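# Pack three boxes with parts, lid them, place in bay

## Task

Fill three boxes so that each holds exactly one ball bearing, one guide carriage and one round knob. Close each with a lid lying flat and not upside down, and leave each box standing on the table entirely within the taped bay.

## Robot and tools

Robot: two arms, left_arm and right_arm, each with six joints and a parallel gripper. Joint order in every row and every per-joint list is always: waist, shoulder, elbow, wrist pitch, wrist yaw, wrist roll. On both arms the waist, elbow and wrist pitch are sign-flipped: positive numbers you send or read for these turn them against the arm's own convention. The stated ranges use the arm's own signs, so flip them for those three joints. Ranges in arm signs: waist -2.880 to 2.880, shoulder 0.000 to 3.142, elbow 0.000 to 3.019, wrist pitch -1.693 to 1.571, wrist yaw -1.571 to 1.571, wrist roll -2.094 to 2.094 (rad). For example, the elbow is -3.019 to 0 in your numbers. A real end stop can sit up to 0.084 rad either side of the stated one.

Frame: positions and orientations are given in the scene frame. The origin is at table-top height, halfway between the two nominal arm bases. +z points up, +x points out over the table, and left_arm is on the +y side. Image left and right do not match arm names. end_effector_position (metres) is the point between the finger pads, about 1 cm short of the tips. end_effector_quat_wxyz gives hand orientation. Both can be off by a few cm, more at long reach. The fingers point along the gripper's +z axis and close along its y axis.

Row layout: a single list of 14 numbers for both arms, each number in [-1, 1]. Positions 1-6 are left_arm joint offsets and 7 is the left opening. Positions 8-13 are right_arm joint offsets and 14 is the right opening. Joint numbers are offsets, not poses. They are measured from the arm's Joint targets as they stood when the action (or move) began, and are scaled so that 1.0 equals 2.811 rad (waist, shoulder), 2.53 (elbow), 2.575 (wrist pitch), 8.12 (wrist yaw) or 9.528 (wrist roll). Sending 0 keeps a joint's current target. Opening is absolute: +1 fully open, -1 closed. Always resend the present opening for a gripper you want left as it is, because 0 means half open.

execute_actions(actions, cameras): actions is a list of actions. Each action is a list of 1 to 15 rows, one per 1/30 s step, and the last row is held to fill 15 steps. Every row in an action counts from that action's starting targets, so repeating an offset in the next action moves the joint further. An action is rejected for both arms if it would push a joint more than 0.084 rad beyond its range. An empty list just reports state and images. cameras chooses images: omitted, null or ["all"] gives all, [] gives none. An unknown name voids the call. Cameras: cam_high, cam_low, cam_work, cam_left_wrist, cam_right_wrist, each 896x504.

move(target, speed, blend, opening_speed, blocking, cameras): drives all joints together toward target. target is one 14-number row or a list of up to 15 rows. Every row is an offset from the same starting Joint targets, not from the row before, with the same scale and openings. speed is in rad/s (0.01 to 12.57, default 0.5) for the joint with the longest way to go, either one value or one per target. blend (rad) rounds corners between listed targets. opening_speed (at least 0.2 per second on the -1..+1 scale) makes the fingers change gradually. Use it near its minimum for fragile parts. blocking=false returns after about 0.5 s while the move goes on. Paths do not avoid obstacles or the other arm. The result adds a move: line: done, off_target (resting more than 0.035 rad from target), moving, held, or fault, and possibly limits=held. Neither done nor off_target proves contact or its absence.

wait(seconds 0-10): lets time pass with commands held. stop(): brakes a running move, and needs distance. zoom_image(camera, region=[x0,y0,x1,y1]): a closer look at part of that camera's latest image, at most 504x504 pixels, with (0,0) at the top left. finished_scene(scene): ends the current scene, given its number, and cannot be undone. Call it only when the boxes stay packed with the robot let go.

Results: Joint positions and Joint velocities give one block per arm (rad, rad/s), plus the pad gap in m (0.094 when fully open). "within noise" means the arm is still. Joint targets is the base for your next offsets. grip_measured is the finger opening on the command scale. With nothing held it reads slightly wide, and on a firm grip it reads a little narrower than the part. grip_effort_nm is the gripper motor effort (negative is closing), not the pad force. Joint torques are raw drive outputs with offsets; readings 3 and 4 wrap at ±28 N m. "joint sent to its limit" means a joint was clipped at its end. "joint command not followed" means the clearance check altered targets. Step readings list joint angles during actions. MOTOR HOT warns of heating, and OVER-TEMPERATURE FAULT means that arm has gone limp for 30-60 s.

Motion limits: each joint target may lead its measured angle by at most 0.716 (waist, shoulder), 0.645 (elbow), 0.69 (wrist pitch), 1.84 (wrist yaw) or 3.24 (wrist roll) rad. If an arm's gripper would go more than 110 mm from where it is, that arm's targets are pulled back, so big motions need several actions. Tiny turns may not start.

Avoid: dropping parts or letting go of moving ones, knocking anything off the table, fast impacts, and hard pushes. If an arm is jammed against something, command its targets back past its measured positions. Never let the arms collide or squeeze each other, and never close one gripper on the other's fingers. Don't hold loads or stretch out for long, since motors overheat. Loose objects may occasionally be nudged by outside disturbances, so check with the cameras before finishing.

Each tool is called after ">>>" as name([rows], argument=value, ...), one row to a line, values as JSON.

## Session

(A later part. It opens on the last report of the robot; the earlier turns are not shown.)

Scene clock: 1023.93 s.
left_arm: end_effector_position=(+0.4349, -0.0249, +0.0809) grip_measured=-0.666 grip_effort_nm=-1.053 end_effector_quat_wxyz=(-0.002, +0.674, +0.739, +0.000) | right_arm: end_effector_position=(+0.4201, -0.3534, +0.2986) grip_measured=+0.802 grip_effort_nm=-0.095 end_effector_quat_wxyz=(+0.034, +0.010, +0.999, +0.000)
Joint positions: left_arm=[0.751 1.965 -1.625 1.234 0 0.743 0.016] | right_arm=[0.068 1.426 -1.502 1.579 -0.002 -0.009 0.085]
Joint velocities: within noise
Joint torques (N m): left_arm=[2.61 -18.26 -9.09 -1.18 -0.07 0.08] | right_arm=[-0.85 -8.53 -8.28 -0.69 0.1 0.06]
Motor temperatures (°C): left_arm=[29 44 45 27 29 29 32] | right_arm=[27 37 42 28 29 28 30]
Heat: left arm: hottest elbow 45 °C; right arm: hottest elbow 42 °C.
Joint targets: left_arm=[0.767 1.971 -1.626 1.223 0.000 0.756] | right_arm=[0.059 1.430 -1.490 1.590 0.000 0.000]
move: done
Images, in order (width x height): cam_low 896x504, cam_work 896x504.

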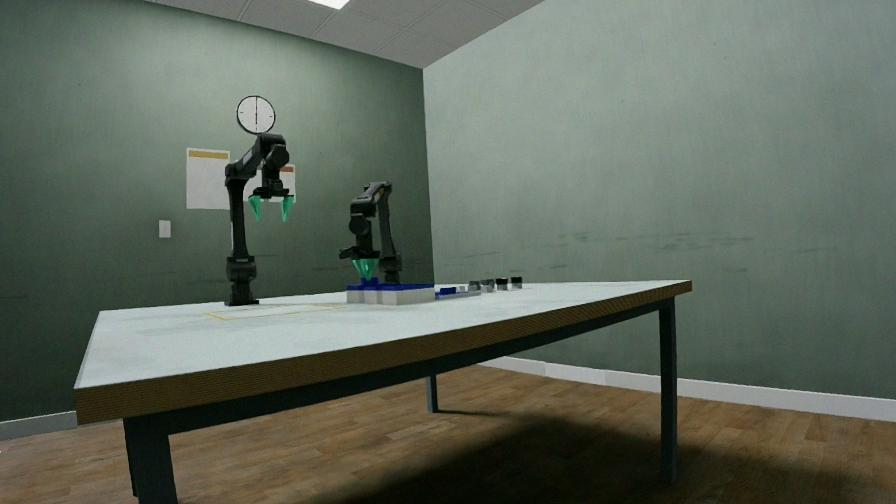

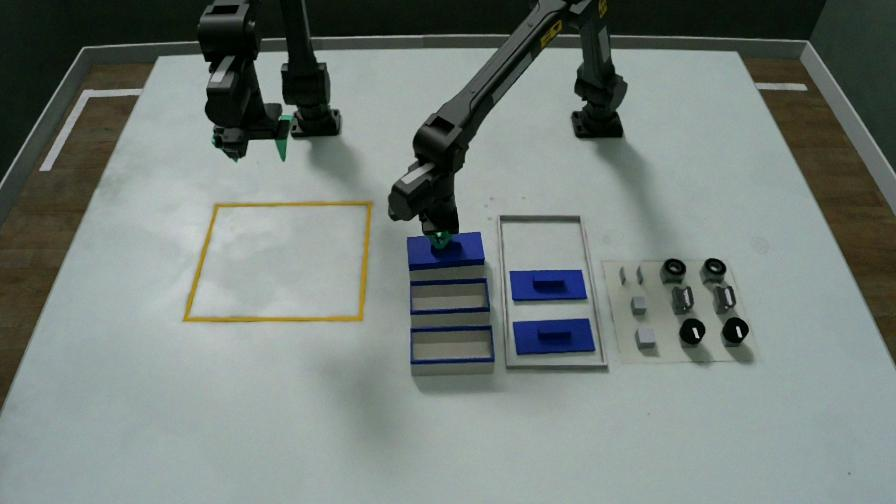

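>>> move(target=[0.0007, 0.0025, 0.0053, -0.0082, 0, 0, -0.78, 0, 0, 0, 0, 0, 0, 0.8], speed=0.03, cameras=["cam_low", "cam_work"])

>>> zoom_image(camera="cam_work", region=[395, 205, 495, 285])

>>> zoom_image(camera="cam_low", region=[335, 255, 445, 315])

Scene clock: 1036.17 s.
left_arm: end_effector_position=(+0.4356, -0.0263, +0.0776) grip_measured=-0.666 grip_effort_nm=-1.048 end_effector_quat_wxyz=(+0.003, +0.674, +0.739, +0.000) | right_arm: end_effector_position=(+0.4201, -0.3534, +0.2986) grip_measured=+0.802 grip_effort_nm=-0.105 end_effector_quat_wxyz=(+0.034, +0.010, +0.999, +0.000)
Joint positions: left_arm=[0.752 1.966 -1.617 1.217 0 0.743 0.016] | right_arm=[0.068 1.426 -1.502 1.579 -0.002 -0.009 0.085]
Joint velocities: within noise
Joint torques (N m): left_arm=[2.73 -17.79 -8.64 -1.35 -0.06 0.09] | right_arm=[-0.79 -8.53 -8.28 -0.65 0.1 0.07]
Motor temperatures (°C): left_arm=[29 44 44 27 29 29 32] | right_arm=[27 37 42 28 29 28 30]
Heat: left arm: hottest shoulder 44 °C; right arm: hottest elbow 42 °C.
Joint targets: left_arm=[0.769 1.979 -1.612 1.201 0.000 0.756] | right_arm=[0.059 1.430 -1.490 1.590 0.000 0.000]
move: done
Images, in order (width x height): cam_low 896x504, cam_work 896x504.

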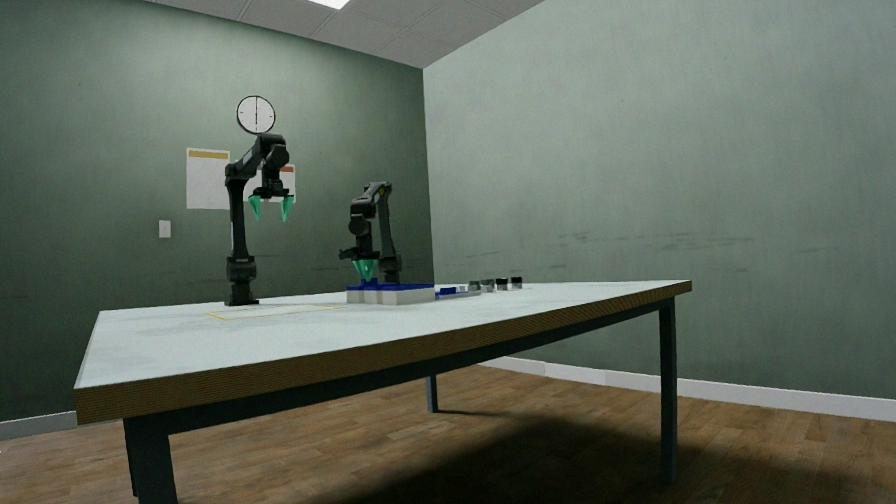

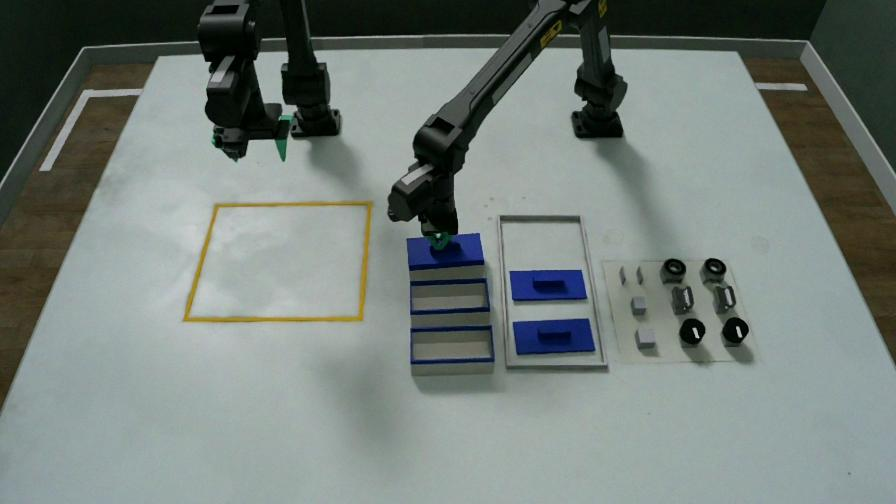

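Scaled by 5.040 from the camera's 896x504 image, which has a finer 1280x720 frame.

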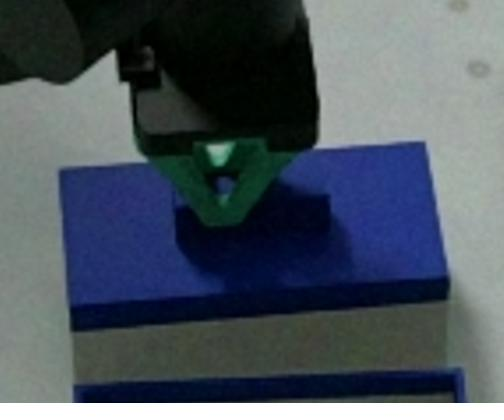

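Scaled by 4.582 from the camera's 896x504 image, which has a finer 1280x720 frame.

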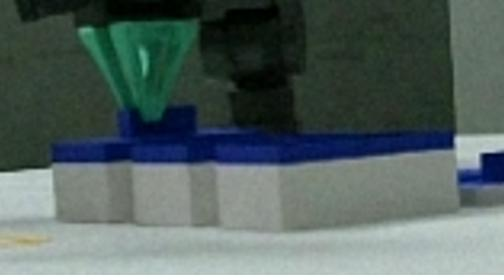

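>>> move(target=[0, 0.003, 0.0028, -0.0014, 0, 0, -0.78, 0, 0, 0, 0, 0, 0, 0.8], speed=0.03, cameras=[])

Scene clock: 1044.33 s.
left_arm: end_effector_position=(+0.4354, -0.0262, +0.0771) grip_measured=-0.666 grip_effort_nm=-1.048 end_effector_quat_wxyz=(+0.003, +0.674, +0.739, +0.000) | right_arm: end_effector_position=(+0.4201, -0.3534, +0.2986) grip_measured=+0.802 grip_effort_nm=-0.105 end_effector_quat_wxyz=(+0.034, +0.010, +0.999, +0.000)
Joint positions: left_arm=[0.752 1.966 -1.616 1.215 0 0.743 0.016] | right_arm=[0.068 1.426 -1.502 1.579 -0.002 -0.009 0.085]
Joint velocities: within noise
Joint torques (N m): left_arm=[2.73 -17.14 -8.18 -1.43 -0.07 0.08] | right_arm=[-0.79 -8.64 -8.28 -0.66 0.1 0.06]
Motor temperatures (°C): left_arm=[29 43 44 27 29 29 32] | right_arm=[27 37 42 28 29 28 30]
Heat: left arm: hottest elbow 44 °C; right arm: hottest elbow 42 °C.
Joint targets: left_arm=[0.769 1.987 -1.605 1.198 0.000 0.756] | right_arm=[0.059 1.430 -1.490 1.590 0.000 0.000]
move: done
No camera images: "cameras" was empty.

>>> wait(seconds=0, cameras=["cam_low", "cam_work"])

>>> zoom_image(camera="cam_low", region=[340, 270, 400, 310])

>>> zoom_image(camera="cam_work", region=[400, 225, 490, 290])

Scene clock: 1052.33 s.
left_arm: end_effector_position=(+0.4354, -0.0262, +0.0771) grip_measured=-0.666 grip_effort_nm=-1.043 end_effector_quat_wxyz=(+0.003, +0.674, +0.739, +0.000) | right_arm: end_effector_position=(+0.4201, -0.3534, +0.2986) grip_measured=+0.802 grip_effort_nm=-0.105 end_effector_quat_wxyz=(+0.034, +0.010, +0.999, +0.000)
Joint positions: left_arm=[0.752 1.966 -1.616 1.215 0 0.743 0.016] | right_arm=[0.068 1.426 -1.502 1.579 -0.002 -0.009 0.085]
Joint velocities: within noise
Joint torques (N m): left_arm=[2.73 -17.08 -8.17 -1.46 -0.06 0.08] | right_arm=[-0.85 -8.59 -8.25 -0.66 0.1 0.06]
Motor temperatures (°C): left_arm=[29 43 45 27 29 29 32] | right_arm=[27 37 42 28 29 28 30]
Heat: left arm: hottest elbow 45 °C; right arm: hottest elbow 42 °C.
Joint targets: left_arm=[0.769 1.987 -1.605 1.198 0.000 0.756] | right_arm=[0.059 1.430 -1.490 1.590 0.000 0.000]
Tool commands: left_gripper/opening=-0.78 right_gripper/opening=+0.8
Images, in order (width x height): cam_low 896x504, cam_work 896x504.

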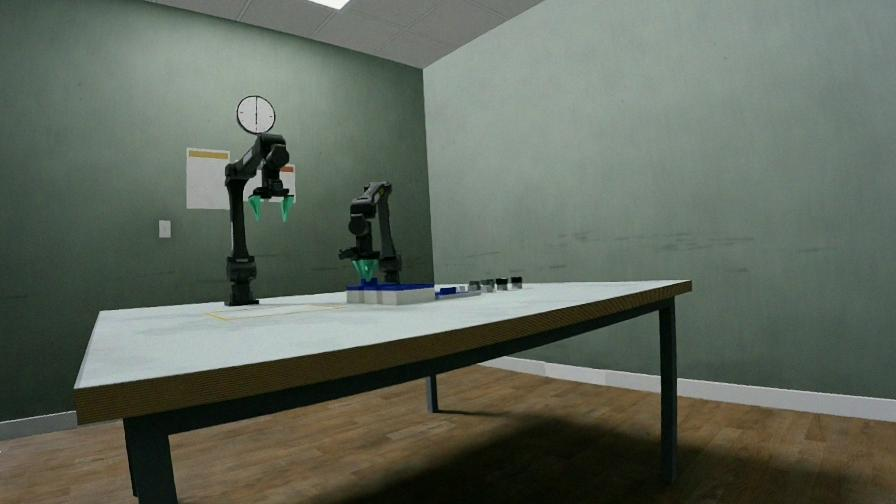

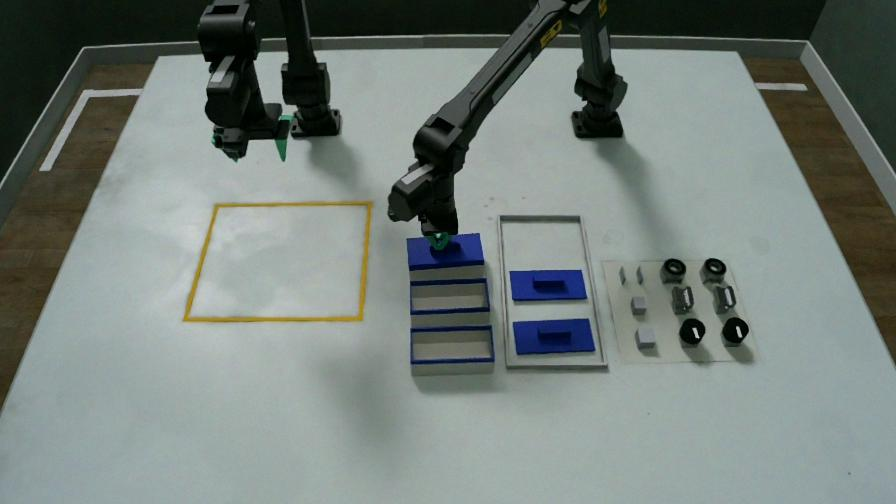

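Scaled by 8.400 from the camera's 896x504 image, which has a finer 1280x720 frame.

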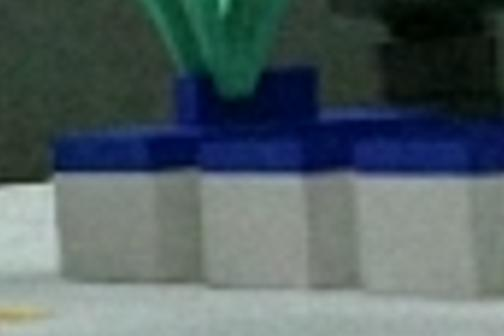

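Scaled by 5.600 from the camera's 896x504 image, which has a finer 1280x720 frame.

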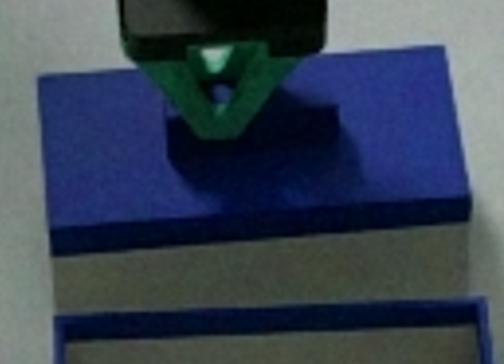

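>>> move(target=[0, 0.006, 0.005, 0, 0, 0, -0.78, 0, 0, 0, 0, 0, 0, 0.8], speed=0.03, cameras=[])

Scene clock: 1073.47 s.
left_arm: end_effector_position=(+0.4351, -0.0259, +0.0763) grip_measured=-0.666 grip_effort_nm=-1.053 end_effector_quat_wxyz=(+0.003, +0.674, +0.738, +0.000) | right_arm: end_effector_position=(+0.4201, -0.3534, +0.2986) grip_measured=+0.802 grip_effort_nm=-0.100 end_effector_quat_wxyz=(+0.034, +0.010, +0.999, +0.000)
Joint positions: left_arm=[0.752 1.966 -1.614 1.213 0 0.744 0.016] | right_arm=[0.068 1.426 -1.502 1.579 -0.002 -0.009 0.085]
Joint velocities: within noise
Joint torques (N m): left_arm=[2.67 -15.62 -7.38 -1.37 -0.07 0.08] | right_arm=[-0.79 -8.64 -8.28 -0.66 0.1 0.06]
Motor temperatures (°C): left_arm=[29 42 45 27 29 29 32] | right_arm=[27 37 42 28 29 28 30]
Heat: left arm: hottest elbow 45 °C; right arm: hottest elbow 42 °C.
Joint targets: left_arm=[0.769 2.004 -1.592 1.198 0.000 0.757] | right_arm=[0.059 1.430 -1.490 1.590 0.000 0.000]
move: off_target (left_arm); left_arm: the shoulder is farthest, 0.038 rad from its target
No camera images: "cameras" was empty.

>>> move([
  [0, -0.0107, -0.0079, 0, 0, 0, -0.78, 0, 0, 0, 0, 0, 0, 0.8],
  [0, -0.0107, -0.0079, 0, 0, 0, -0.42, 0, 0, 0, 0, 0, 0, 0.8],
  [0, -0.0327, -0.0581, 0.0509, 0, 0, -0.42, 0, 0, 0, 0, 0, 0, 0.8],
], speed=[0.05, 0.1, 0.15], cameras=["cam_low", "cam_work"])

>>> zoom_image(camera="cam_low", region=[340, 270, 400, 310])

>>> zoom_image(camera="cam_work", region=[400, 225, 490, 290])

Scene clock: 1087.03 s.
left_arm: end_effector_position=(+0.4354, -0.0268, +0.1269) grip_measured=-0.422 grip_effort_nm=0.095 end_effector_quat_wxyz=(+0.007, +0.675, +0.738, +0.000) | right_arm: end_effector_position=(+0.4201, -0.3534, +0.2986) grip_measured=+0.802 grip_effort_nm=-0.110 end_effector_quat_wxyz=(+0.034, +0.010, +0.999, +0.000)
Joint positions: left_arm=[0.753 1.923 -1.686 1.32 0 0.744 0.027] | right_arm=[0.068 1.426 -1.502 1.579 -0.002 -0.009 0.085]
Joint velocities: within noise
Joint torques (N m): left_arm=[2.67 -19.55 -13.53 -0.38 -0.06 0.08] | right_arm=[-0.79 -8.64 -8.27 -0.68 0.1 0.06]
Motor temperatures (°C): left_arm=[29 42 44 27 29 29 32] | right_arm=[27 37 42 28 29 28 30]
Heat: left arm: hottest elbow 44 °C; right arm: hottest elbow 42 °C.
Joint targets: left_arm=[0.769 1.912 -1.739 1.329 0.000 0.756] | right_arm=[0.059 1.430 -1.490 1.590 0.000 0.000]
move: off_target (left_arm); left_arm: the elbow is farthest, 0.053 rad from its target
Images, in order (width x height): cam_low 896x504, cam_work 896x504.

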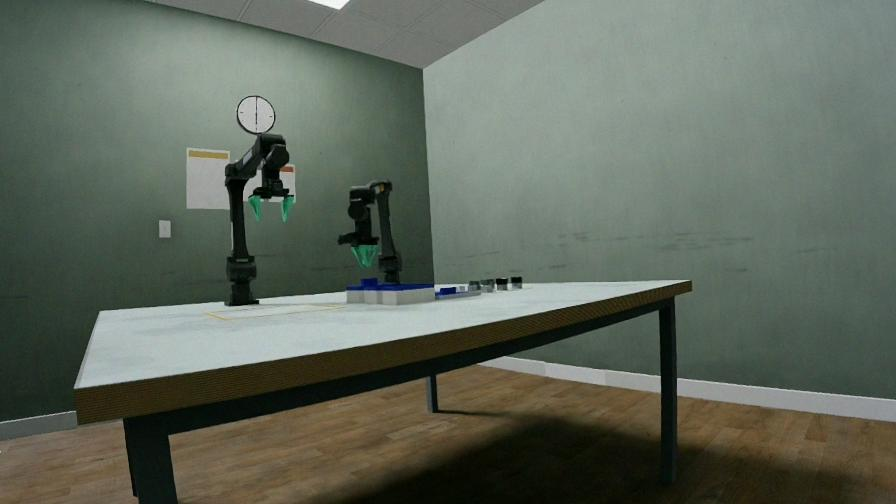

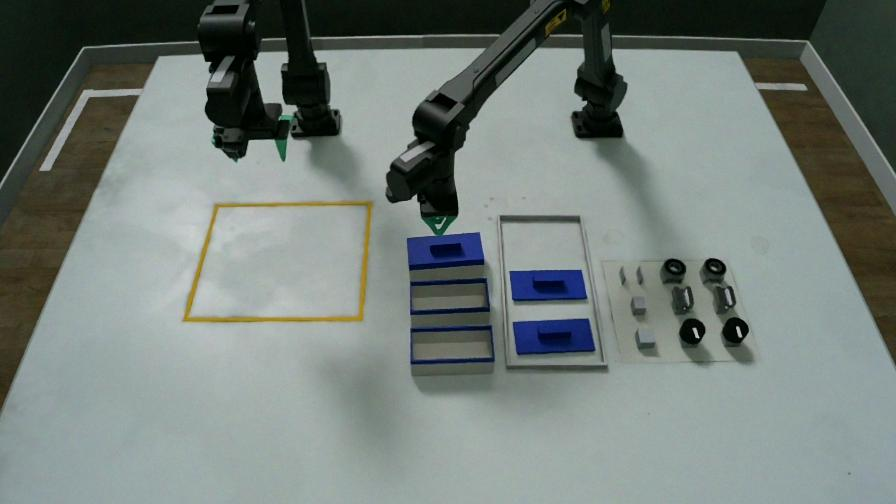

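Scaled by 8.400 from the camera's 896x504 image, which has a finer 1280x720 frame.

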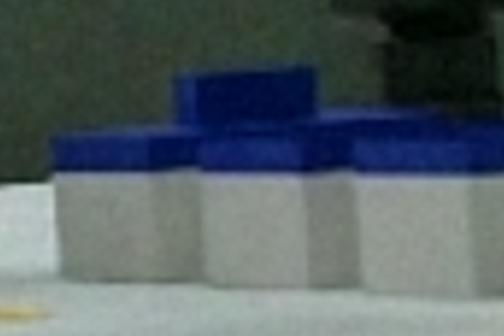

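Scaled by 5.600 from the camera's 896x504 image, which has a finer 1280x720 frame.

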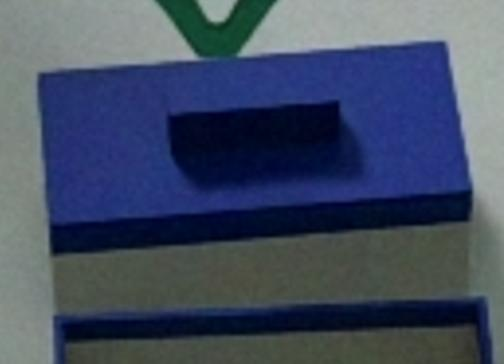

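>>> move([
  [-0.3284, -0.0975, 0.1751, -0.0525, 0, -0.065, -0.53, 0, 0, 0, 0, 0, 0, 0.85],
  [-0.3284, -0.0975, 0.1751, -0.0525, 0, -0.065, -0.53, -0.2187, 0.1575, -0.0767, -0.1083, 0, -0.1129, 0.85],
], speed=[0.8, 0.7], cameras=["cam_left_wrist", "cam_right_wrist"])

Scene clock: 1151.13 s.
left_arm: end_effector_position=(+0.4725, +0.4543, +0.1231) grip_measured=-0.528 grip_effort_nm=-0.129 end_effector_quat_wxyz=(+0.005, -0.013, +1.000, +0.001) | right_arm: end_effector_position=(+0.4613, -0.0167, +0.1490) grip_measured=+0.848 grip_effort_nm=0.120 end_effector_quat_wxyz=(-0.017, +0.740, -0.672, +0.003)
Joint positions: left_arm=[-0.16 1.655 -1.298 1.205 0 0.15 0.022] | right_arm=[-0.563 1.851 -1.637 1.323 -0.001 -1.066 0.087]
Joint velocities: within noise
Joint torques (N m): left_arm=[1.61 -15.33 -8.85 -1.22 -0.09 -0.16] | right_arm=[0.32 -12.57 -13 -1.42 -0.01 -0.11]
Motor temperatures (°C): left_arm=[29 44 47 27 29 29 31] | right_arm=[27 37 42 28 29 28 30]
Heat: left arm: hottest elbow 47 °C; right arm: hottest elbow 42 °C.
Joint targets: left_arm=[-0.154 1.638 -1.296 1.194 0.000 0.137] | right_arm=[-0.556 1.873 -1.684 1.311 0.000 -1.076]
move: off_target (right_arm); right_arm: the elbow is farthest, 0.047 rad from its target
camera_calibration:
cam_left_wrist: T_world_to_cam=[[-0.0486984, -0.998791, 0.0066959, 0.469756], [-0.940634, 0.0481153, 0.335994, 0.423434], [-0.33591, 0.010064, -0.94184, 0.367155], [0, 0, 0, 1]] pos_world=[0.544504, 0.445119, 0.200384]
cam_right_wrist: T_world_to_cam=[[0.999059, 0.0411804, 0.0135823, -0.465704], [0.0359019, -0.961204, 0.273491, -0.0271616], [0.0243179, -0.272746, -0.961779, 0.230822], [0, 0, 0, 1]] pos_world=[0.460628, 0.0560259, 0.235753]
Images, in order (width x height): cam_left_wrist 896x504, cam_right_wrist 896x504.

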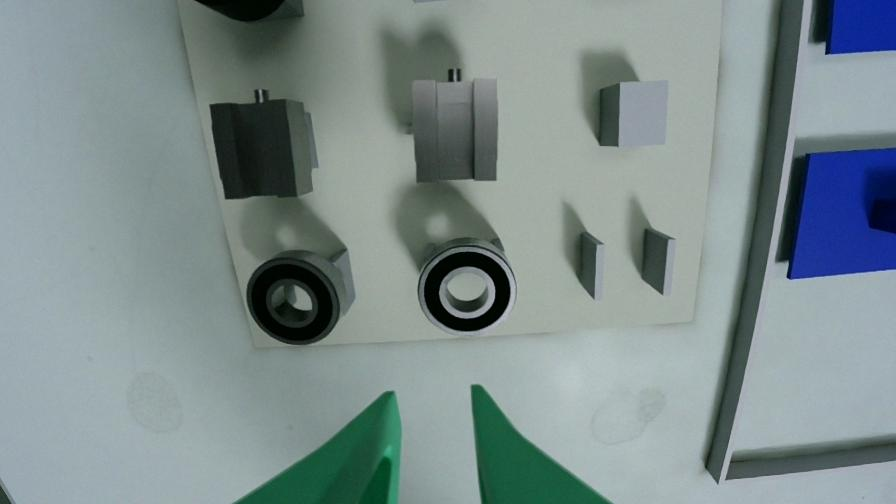

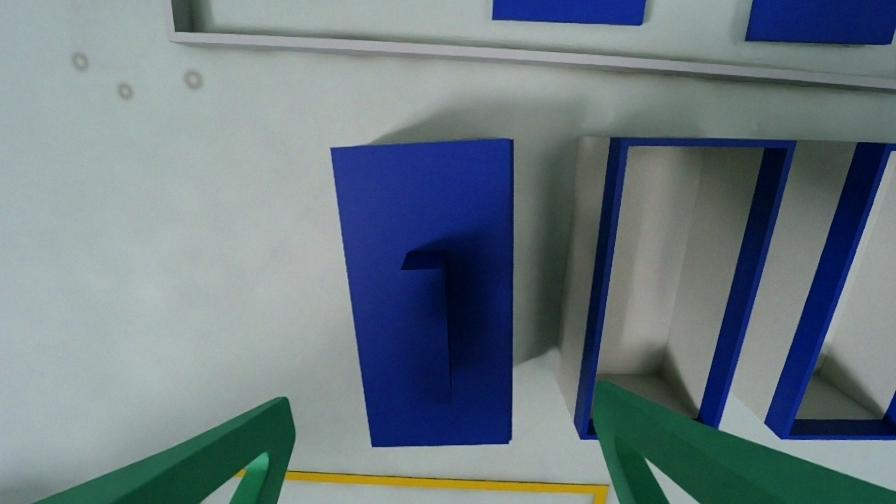

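>>> move([
  [-0.0117, 0.0318, 0.0283, -0.0535, 0, 0.004, -0.53, 0, 0.0085, 0.0638, -0.0489, 0, 0, 0.85],
  [-0.0117, 0.0318, 0.0283, -0.0535, 0, 0.004, -0.53, 0, 0.025, 0.0845, -0.0873, 0, 0, 0.42],
  [-0.0117, 0.0318, 0.0283, -0.0535, 0, 0.004, -0.53, 0, -0.0123, 0.0357, -0.0326, 0, 0, 0.42],
], speed=[0.25, 0.1, 0.15], cameras=["cam_left_wrist", "cam_right_wrist"])

Scene clock: 1208.57 s.
left_arm: end_effector_position=(+0.4725, +0.4607, +0.0652) grip_measured=-0.528 grip_effort_nm=-0.134 end_effector_quat_wxyz=(+0.002, -0.013, +1.000, +0.000) | right_arm: end_effector_position=(+0.4540, -0.0216, +0.1055) grip_measured=+0.516 grip_effort_nm=-1.013 end_effector_quat_wxyz=(-0.014, +0.741, -0.672, +0.003)
Joint positions: left_arm=[-0.173 1.724 -1.224 1.067 0 0.162 0.022] | right_arm=[-0.563 1.862 -1.535 1.215 -0.002 -1.067 0.071]
Joint velocities: within noise
Joint torques (N m): left_arm=[-0.03 -14.15 -8.55 -1.2 -0.09 0.09] | right_arm=[0.26 -15.74 -13.61 -0.53 0.03 -0.11]
Motor temperatures (°C): left_arm=[29 44 45 27 29 29 31] | right_arm=[27 38 47 29 29 28 30]
Heat: left arm: hottest elbow 45 °C; right arm: hottest elbow 47 °C.
Joint targets: left_arm=[-0.187 1.727 -1.225 1.056 0.000 0.175] | right_arm=[-0.556 1.838 -1.594 1.227 0.000 -1.076]
move: off_target (right_arm); right_arm: the elbow is farthest, 0.058 rad from its target
camera_calibration:
cam_left_wrist: T_world_to_cam=[[-0.047559, -0.998835, 0.00812299, 0.475859], [-0.938526, 0.0474681, 0.341929, 0.441513], [-0.341916, 0.00863816, -0.939691, 0.315865], [0, 0, 0, 1]] pos_world=[0.545002, 0.451619, 0.141984]
cam_right_wrist: T_world_to_cam=[[0.999063, 0.0423301, 0.00901677, -0.457131], [0.0382129, -0.96056, 0.275434, -0.0209147], [0.0203203, -0.274831, -0.961278, 0.189497], [0, 0, 0, 1]] pos_world=[0.453652, 0.0513402, 0.192041]
Images, in order (width x height): cam_left_wrist 896x504, cam_right_wrist 896x504.

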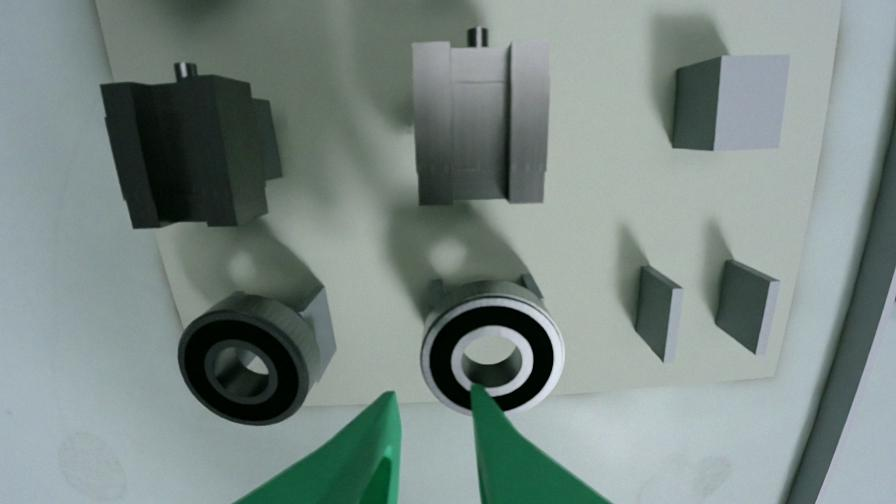

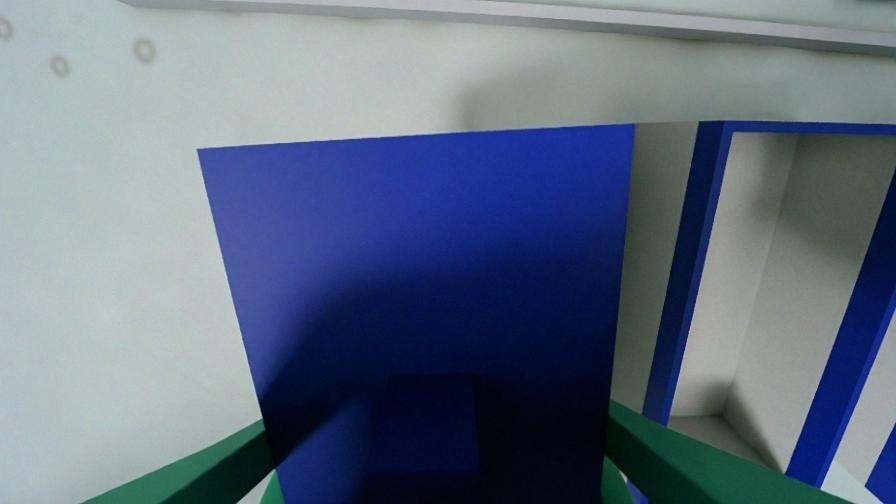

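>>> move([
  [0, 0.0146, 0.0107, -0.026, 0, 0, -0.53, 0.289, -0.1839, 0.2842, -0.064, 0, -0.0763, 0.42],
  [0, 0.0146, 0.0107, -0.026, 0, 0, -0.85, 0.289, -0.1411, 0.3088, -0.1151, 0, -0.0763, 0.42],
  [0, 0.0146, 0.0107, -0.026, 0, 0, -0.85, 0.289, -0.1358, 0.3128, -0.1247, 0, -0.0763, 0.75],
  [0, -0.0299, -0.0577, 0.0676, 0, 0, -0.85, 0.289, -0.1982, 0.2387, -0.0183, 0, -0.0763, 0.75],
], speed=[0.45, 0.15, 0.04, 0.2], cameras=["cam_right_wrist"])

Scene clock: 1245.87 s.
left_arm: end_effector_position=(+0.4740, +0.4608, +0.1283) grip_measured=-0.848 grip_effort_nm=-0.129 end_effector_quat_wxyz=(+0.005, -0.013, +1.000, +0.001) | right_arm: end_effector_position=(+0.3361, -0.4176, +0.1403) grip_measured=+0.748 grip_effort_nm=0.120 end_effector_quat_wxyz=(-0.016, +0.710, -0.704, +0.026)
Joint positions: left_arm=[-0.173 1.657 -1.316 1.22 0.001 0.163 0.007] | right_arm=[0.255 1.286 -0.946 1.169 0.001 -1.794 0.082]
Joint velocities: within noise
Joint torques (N m): left_arm=[-0.09 -15.03 -13.39 -0.38 -0.11 0.08] | right_arm=[-0.03 -6.65 -12.36 -0.61 -0.07 -0.1]
Motor temperatures (°C): left_arm=[29 43 45 27 29 29 31] | right_arm=[27 41 48 29 29 28 32]
Heat: left arm: hottest elbow 45 °C; right arm: hottest elbow 48 °C.
Joint targets: left_arm=[-0.187 1.643 -1.371 1.230 0.000 0.175] | right_arm=[0.257 1.281 -0.990 1.180 0.000 -1.803]
move: off_target (left_arm, right_arm); left_arm: the elbow is farthest, 0.055 rad from its target; right_arm: the elbow is farthest, 0.044 rad from its target
camera_calibration:
cam_right_wrist: T_world_to_cam=[[0.997805, -0.0471439, 0.0465132, -0.365178], [-0.0590244, -0.951565, 0.30173, -0.373719], [0.0300356, -0.303813, -0.952258, 0.0999777], [0, 0, 0, 1]] pos_world=[0.339315, -0.342459, 0.224952]
Images, in order (width x height): cam_right_wrist 896x504.

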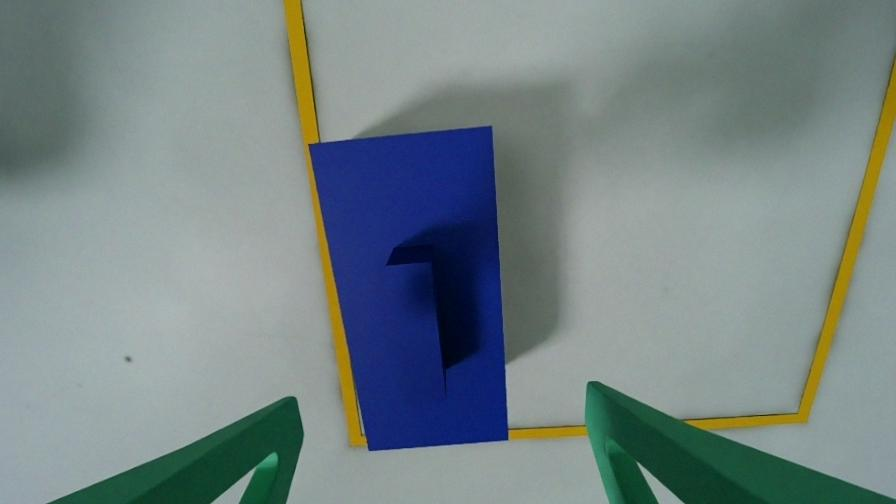

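>>> wait(seconds=0, cameras=["cam_left_wrist"])

Scene clock: 1265.53 s.
left_arm: end_effector_position=(+0.4739, +0.4608, +0.1283) grip_measured=-0.848 grip_effort_nm=-0.125 end_effector_quat_wxyz=(+0.004, -0.013, +1.000, +0.001) | right_arm: end_effector_position=(+0.3360, -0.4176, +0.1403) grip_measured=+0.748 grip_effort_nm=0.110 end_effector_quat_wxyz=(-0.016, +0.710, -0.704, +0.026)
Joint positions: left_arm=[-0.173 1.657 -1.316 1.221 0.001 0.163 0.007] | right_arm=[0.255 1.286 -0.946 1.169 0.001 -1.794 0.082]
Joint velocities: within noise
Joint torques (N m): left_arm=[-0.09 -15.03 -13.39 -0.4 -0.11 0.08] | right_arm=[-0.03 -6.59 -12.36 -0.64 -0.07 -0.09]
Motor temperatures (°C): left_arm=[29 42 45 27 29 29 31] | right_arm=[27 39 48 29 29 28 31]
Heat: left arm: hottest elbow 45 °C; right arm: hottest elbow 48 °C.
Joint targets: left_arm=[-0.187 1.643 -1.371 1.230 0.000 0.175] | right_arm=[0.257 1.281 -0.990 1.180 0.000 -1.803]
Tool commands: left_gripper/opening=-0.85 right_gripper/opening=+0.75
camera_calibration:
cam_left_wrist: T_world_to_cam=[[-0.0483293, -0.998803, 0.00755351, 0.475909], [-0.94044, 0.0480505, 0.336547, 0.4225], [-0.336507, 0.00916146, -0.941636, 0.373149], [0, 0, 0, 1]] pos_world=[0.545904, 0.451619, 0.205585]
Images, in order (width x height): cam_left_wrist 896x504.

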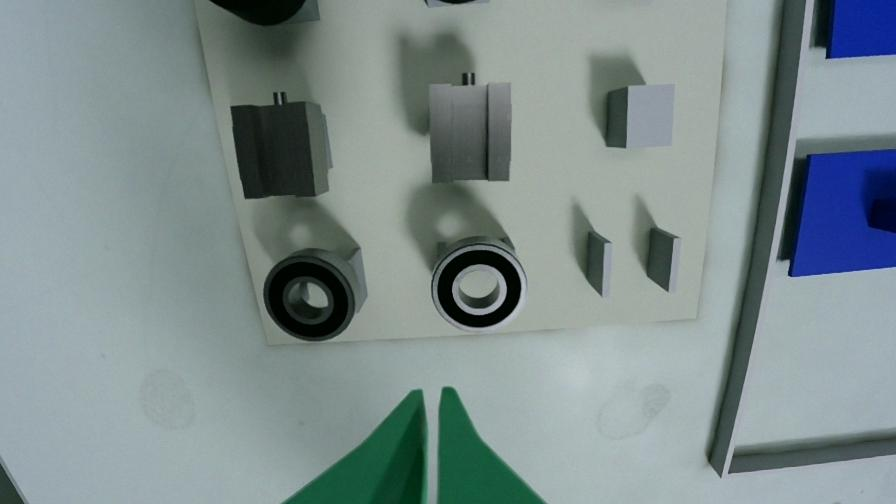

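>>> move(target=[0, 0.0455, 0.0685, -0.0936, 0, 0, -0.53, -0.2554, 0.3177, -0.4668, 0.132, 0, 0.0737, 0.85], speed=0.7, cameras=["cam_left_wrist", "cam_right_wrist"])

Scene clock: 1295.67 s.
left_arm: end_effector_position=(+0.4771, +0.4614, +0.0450) grip_measured=-0.532 grip_effort_nm=0.100 end_effector_quat_wxyz=(+0.007, -0.013, +1.000, +0.001) | right_arm: end_effector_position=(+0.5802, -0.0134, +0.1556) grip_measured=+0.848 grip_effort_nm=0.125 end_effector_quat_wxyz=(-0.018, +0.723, -0.691, +0.006)
Joint positions: left_arm=[-0.173 1.755 -1.206 1.007 0.001 0.163 0.022] | right_arm=[-0.467 2.148 -2.123 1.509 0 -1.11 0.087]
Joint velocities: within noise
Joint torques (N m): left_arm=[-0.09 -13.33 -7.65 -1.5 -0.11 0.08] | right_arm=[0.26 -16.03 -13.31 -0.58 -0.04 0.07]
Motor temperatures (°C): left_arm=[29 42 47 27 29 29 31] | right_arm=[27 38 48 28 29 28 31]
Heat: left arm: hottest elbow 47 °C; right arm: hottest elbow 48 °C.
Joint targets: left_arm=[-0.187 1.771 -1.198 0.989 0.000 0.175] | right_arm=[-0.461 2.174 -2.171 1.520 0.000 -1.100]
move: off_target (right_arm); right_arm: the elbow is farthest, 0.048 rad from its target
camera_calibration:
cam_left_wrist: T_world_to_cam=[[-0.0488207, -0.998789, 0.00616494, 0.477603], [-0.942308, 0.0481047, 0.331272, 0.454659], [-0.331167, 0.0103636, -0.943515, 0.292782], [0, 0, 0, 1]] pos_world=[0.548705, 0.452119, 0.122685]
cam_right_wrist: T_world_to_cam=[[0.999799, -0.00960524, 0.0176255, -0.586585], [-0.0140714, -0.961578, 0.274172, -0.00125333], [0.0143148, -0.274365, -0.961519, 0.240845], [0, 0, 0, 1]] pos_world=[0.583001, 0.0592399, 0.242259]
Images, in order (width x height): cam_left_wrist 896x504, cam_right_wrist 896x504.

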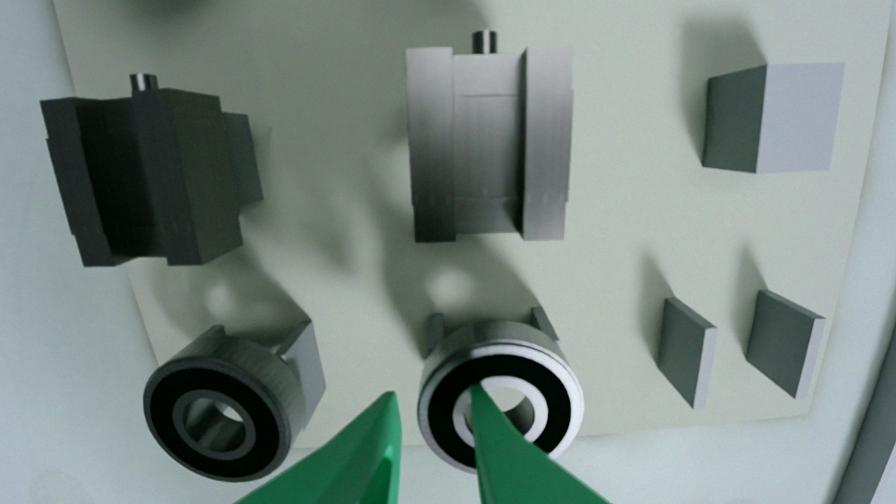

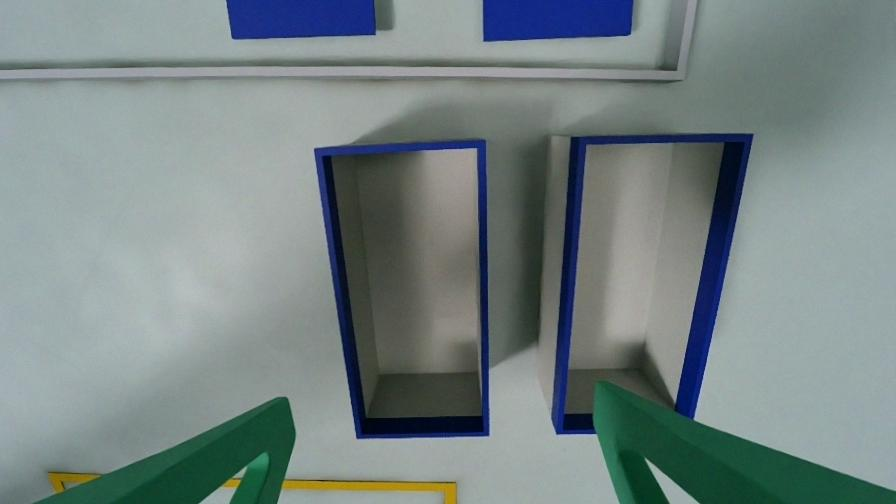

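>>> move([
  [0.0121, 0.0053, 0.0024, -0.0023, 0, 0, -0.53, -0.0073, -0.005, 0.0953, -0.0687, 0, 0, 0.85],
  [0.0121, 0.0053, 0.0024, -0.0023, 0, 0, -0.85, -0.0073, 0.002, 0.119, -0.105, 0, 0, 0.42],
  [0.0121, -0.0455, -0.0684, 0.0936, 0, 0, -0.85, -0.0073, -0.0302, 0.0652, -0.0509, 0, 0, 0.42],
], speed=[0.25, 0.1, 0.15], cameras=["cam_left_wrist", "cam_right_wrist"])

Scene clock: 1339.60 s.
left_arm: end_effector_position=(+0.4747, +0.4568, +0.1285) grip_measured=-0.848 grip_effort_nm=-0.129 end_effector_quat_wxyz=(+0.005, -0.008, +1.000, +0.000) | right_arm: end_effector_position=(+0.5651, -0.0170, +0.1211) grip_measured=+0.516 grip_effort_nm=-1.018 end_effector_quat_wxyz=(-0.022, +0.724, -0.689, +0.007)
Joint positions: left_arm=[-0.165 1.656 -1.316 1.22 0.002 0.164 0.007] | right_arm=[-0.473 2.102 -1.955 1.378 -0.001 -1.109 0.071]
Joint velocities: within noise
Joint torques (N m): left_arm=[2.2 -15.09 -13.41 -0.4 -0.17 0.07] | right_arm=[-0.79 -18.2 -13.44 -0.64 -0.02 0.05]
Motor temperatures (°C): left_arm=[29 41 45 27 29 29 30] | right_arm=[27 42 48 29 29 28 31]
Heat: left arm: hottest elbow 45 °C; right arm: hottest elbow 48 °C.
Joint targets: left_arm=[-0.153 1.643 -1.371 1.230 0.000 0.175] | right_arm=[-0.481 2.089 -2.006 1.389 0.000 -1.100]
move: off_target (left_arm, right_arm); left_arm: the elbow is farthest, 0.055 rad from its target; right_arm: the elbow is farthest, 0.051 rad from its target
camera_calibration:
cam_left_wrist: T_world_to_cam=[[-0.0571573, -0.998329, 0.00849755, 0.475863], [-0.940328, 0.0566924, 0.335514, 0.419559], [-0.335435, 0.0111866, -0.941997, 0.37229], [0, 0, 0, 1]] pos_world=[0.546602, 0.447118, 0.205885]
cam_right_wrist: T_world_to_cam=[[0.999669, -0.00508889, 0.0252195, -0.571631], [-0.0116904, -0.963051, 0.269065, 0.00379044], [0.0229184, -0.269271, -0.962792, 0.202314], [0, 0, 0, 1]] pos_world=[0.566849, 0.0552186, 0.208182]
Images, in order (width x height): cam_left_wrist 896x504, cam_right_wrist 896x504.

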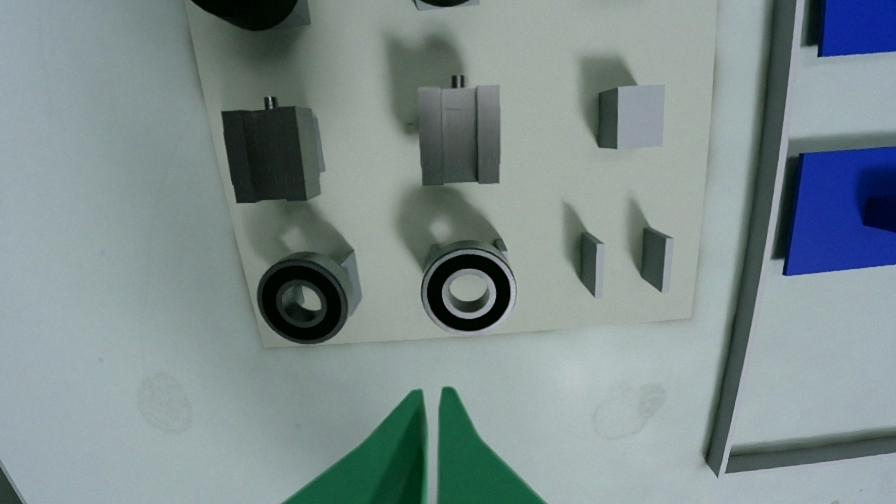

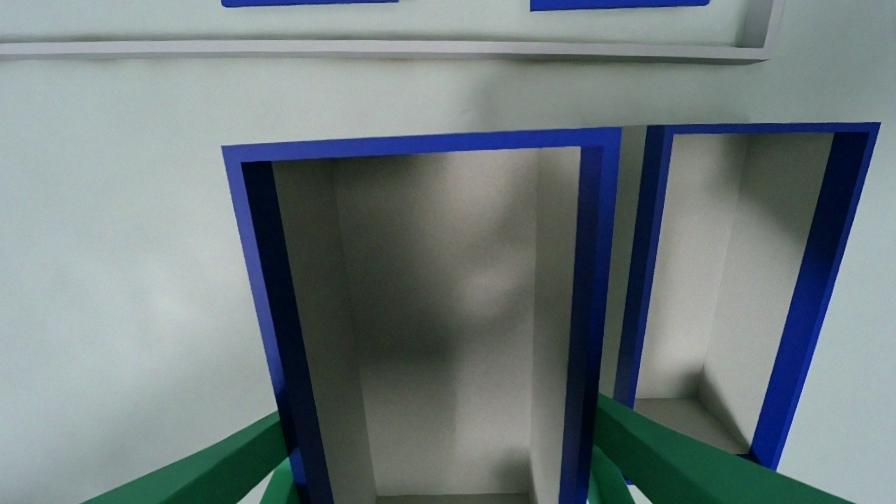

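>>> move([
  [-0.0105, 0.0502, 0.0714, -0.0967, 0, 0, -0.53, -0.0377, -0.0904, 0.1921, -0.0759, 0, 0.0163, 0.42],
  [-0.0105, 0.0502, 0.0714, -0.0967, 0, 0, -0.53, -0.0377, -0.0587, 0.2105, -0.1089, 0, 0.0163, 0.42],
  [-0.0105, 0.0502, 0.0714, -0.0967, 0, 0, -0.53, -0.0377, -0.0541, 0.2153, -0.1185, 0, 0.0163, 0.75],
  [-0.0105, 0.0502, 0.0714, -0.0967, 0, 0, -0.53, -0.0377, -0.1007, 0.147, -0.035, 0, 0.0163, 0.75],
  [-0.0105, 0.0502, 0.0714, -0.0967, 0, 0, -0.53, 0.1921, -0.2344, 0.204, 0.0781, 0, 0.1154, 0.8],
], speed=[0.45, 0.15, 0.04, 0.2, 0.7], cameras=["cam_left_wrist", "cam_right_wrist"])

Scene clock: 1395.73 s.
left_arm: end_effector_position=(+0.4759, +0.4579, +0.0370) grip_measured=-0.532 grip_effort_nm=0.085 end_effector_quat_wxyz=(+0.003, -0.009, +1.000, +0.000) | right_arm: end_effector_position=(+0.4211, -0.3499, +0.2970) grip_measured=+0.798 grip_effort_nm=0.125 end_effector_quat_wxyz=(+0.032, +0.005, +0.999, +0.000)
Joint positions: left_arm=[-0.166 1.767 -1.198 0.995 0.001 0.164 0.022] | right_arm=[0.059 1.43 -1.502 1.578 -0.001 -0.011 0.084]
Joint velocities: within noise
Joint torques (N m): left_arm=[-0.26 -13.39 -7.56 -1.33 -0.14 0.07] | right_arm=[-0.21 -8.88 -8.23 -0.65 0.04 0.07]
Motor temperatures (°C): left_arm=[29 42 46 27 29 29 30] | right_arm=[27 43 49 29 29 28 33]
Heat: left arm: hottest elbow 46 °C; right arm: hottest elbow 49 °C.
Joint targets: left_arm=[-0.183 1.784 -1.190 0.981 -0.001 0.175] | right_arm=[0.059 1.430 -1.490 1.590 0.000 -0.001]
move: done
camera_calibration:
cam_left_wrist: T_world_to_cam=[[-0.0563644, -0.998375, 0.00843885, 0.47742], [-0.93928, 0.05589, 0.33857, 0.451144], [-0.338491, 0.0111568, -0.940904, 0.287869], [0, 0, 0, 1]] pos_world=[0.548101, 0.448218, 0.114085]
cam_right_wrist: T_world_to_cam=[[-0.0635038, -0.997819, -0.0180113, -0.320561], [-0.971641, 0.0576985, 0.229312, 0.407412], [-0.227772, 0.0320627, -0.973186, 0.499463], [0, 0, 0, 1]] pos_world=[0.489265, -0.359383, 0.386872]
Images, in order (width x height): cam_left_wrist 896x504, cam_right_wrist 896x504.

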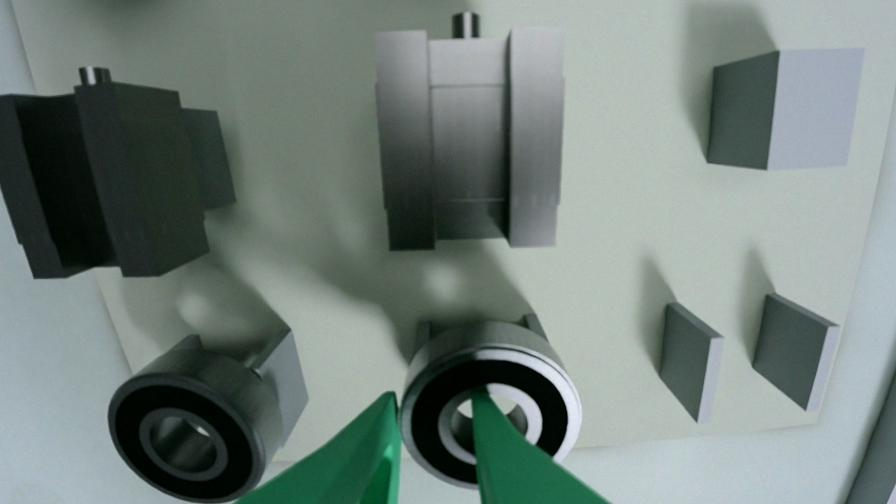

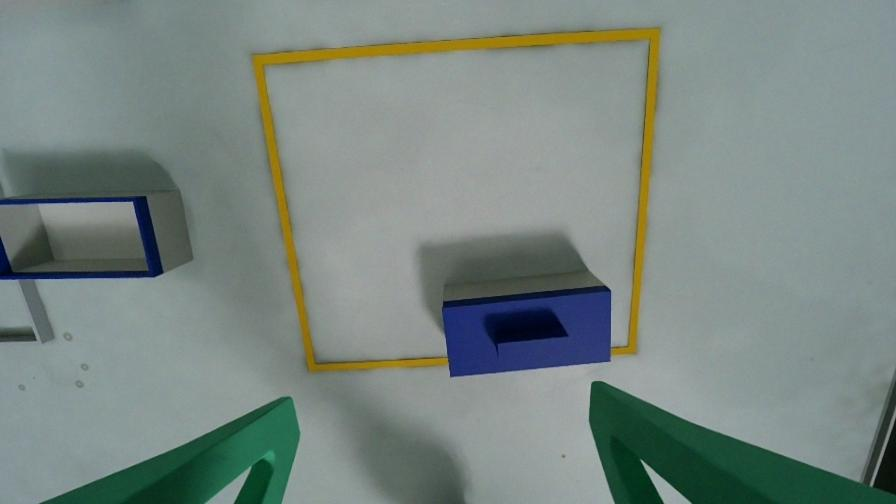

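>>> move(target=[0, 0, 0, 0, 0, 0, -0.85, 0, 0, 0, 0, 0, 0, 0.8], opening_speed=0.6, cameras=["cam_left_wrist"])

Scene clock: 1412.80 s.
left_arm: end_effector_position=(+0.4761, +0.4586, +0.0370) grip_measured=-0.670 grip_effort_nm=-0.994 end_effector_quat_wxyz=(+0.004, -0.009, +1.000, +0.000) | right_arm: end_effector_position=(+0.4211, -0.3499, +0.2970) grip_measured=+0.798 grip_effort_nm=0.125 end_effector_quat_wxyz=(+0.032, +0.005, +0.999, +0.000)
Joint positions: left_arm=[-0.168 1.767 -1.198 0.994 0.001 0.164 0.016] | right_arm=[0.059 1.43 -1.502 1.578 -0.001 -0.01 0.084]
Joint velocities: within noise
Joint torques (N m): left_arm=[-0.21 -13.27 -7.56 -1.31 -0.12 0.07] | right_arm=[-0.15 -8.82 -8.24 -0.62 0.04 0.06]
Motor temperatures (°C): left_arm=[29 42 45 27 29 29 30] | right_arm=[27 41 47 28 29 28 32]
Heat: left arm: hottest elbow 45 °C; right arm: hottest elbow 47 °C.
Joint targets: left_arm=[-0.183 1.784 -1.190 0.981 -0.001 0.175] | right_arm=[0.059 1.430 -1.490 1.590 0.000 -0.001]
move: done
camera_calibration:
cam_left_wrist: T_world_to_cam=[[-0.0551873, -0.998446, 0.00779258, 0.477585], [-0.93971, 0.0545756, 0.337588, 0.452137], [-0.337489, 0.0113078, -0.941262, 0.287319], [0, 0, 0, 1]] pos_world=[0.548201, 0.448918, 0.114084]
Images, in order (width x height): cam_left_wrist 896x504.

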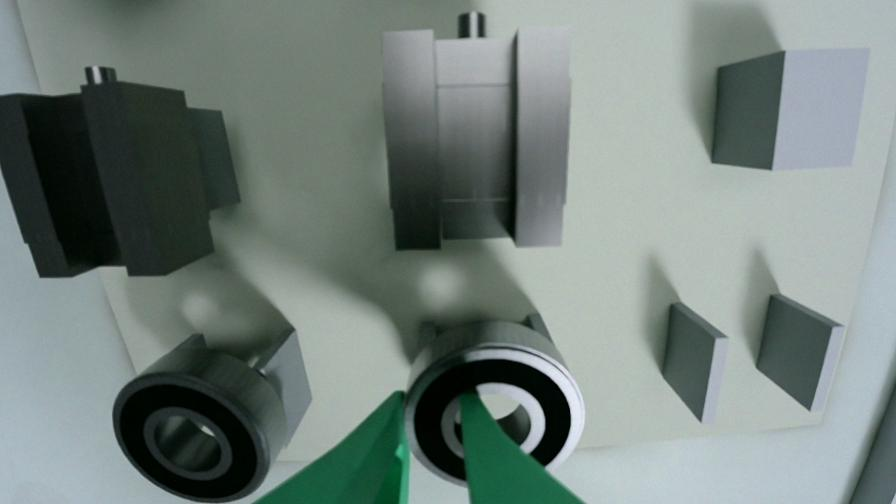

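>>> move(target=[0, -0.0502, -0.0714, 0.0967, 0, 0, -0.85, 0, 0, 0, 0, 0, 0, 0.8], speed=0.12, cameras=[])

Scene clock: 1419.63 s.
left_arm: end_effector_position=(+0.4720, +0.4578, +0.1227) grip_measured=-0.673 grip_effort_nm=-1.048 end_effector_quat_wxyz=(-0.002, -0.009, +1.000, -0.001) | right_arm: end_effector_position=(+0.4211, -0.3499, +0.2970) grip_measured=+0.798 grip_effort_nm=0.125 end_effector_quat_wxyz=(+0.032, +0.005, +0.999, +0.000)
Joint positions: left_arm=[-0.168 1.664 -1.309 1.22 0.001 0.164 0.015] | right_arm=[0.059 1.43 -1.502 1.578 -0.001 -0.01 0.084]
Joint velocities: within noise
Joint torques (N m): left_arm=[-0.15 -15.74 -13.81 -0.39 -0.12 0.06] | right_arm=[-0.32 -8.94 -8.24 -0.65 0.04 0.07]
Motor temperatures (°C): left_arm=[29 42 45 27 29 29 31] | right_arm=[27 41 47 28 29 28 32]
Heat: left arm: hottest elbow 45 °C; right arm: hottest elbow 47 °C.
Joint targets: left_arm=[-0.183 1.643 -1.371 1.230 -0.001 0.175] | right_arm=[0.059 1.430 -1.490 1.590 0.000 -0.001]
move: off_target (left_arm); left_arm: the elbow is farthest, 0.061 rad from its target
No camera images: "cameras" was empty.


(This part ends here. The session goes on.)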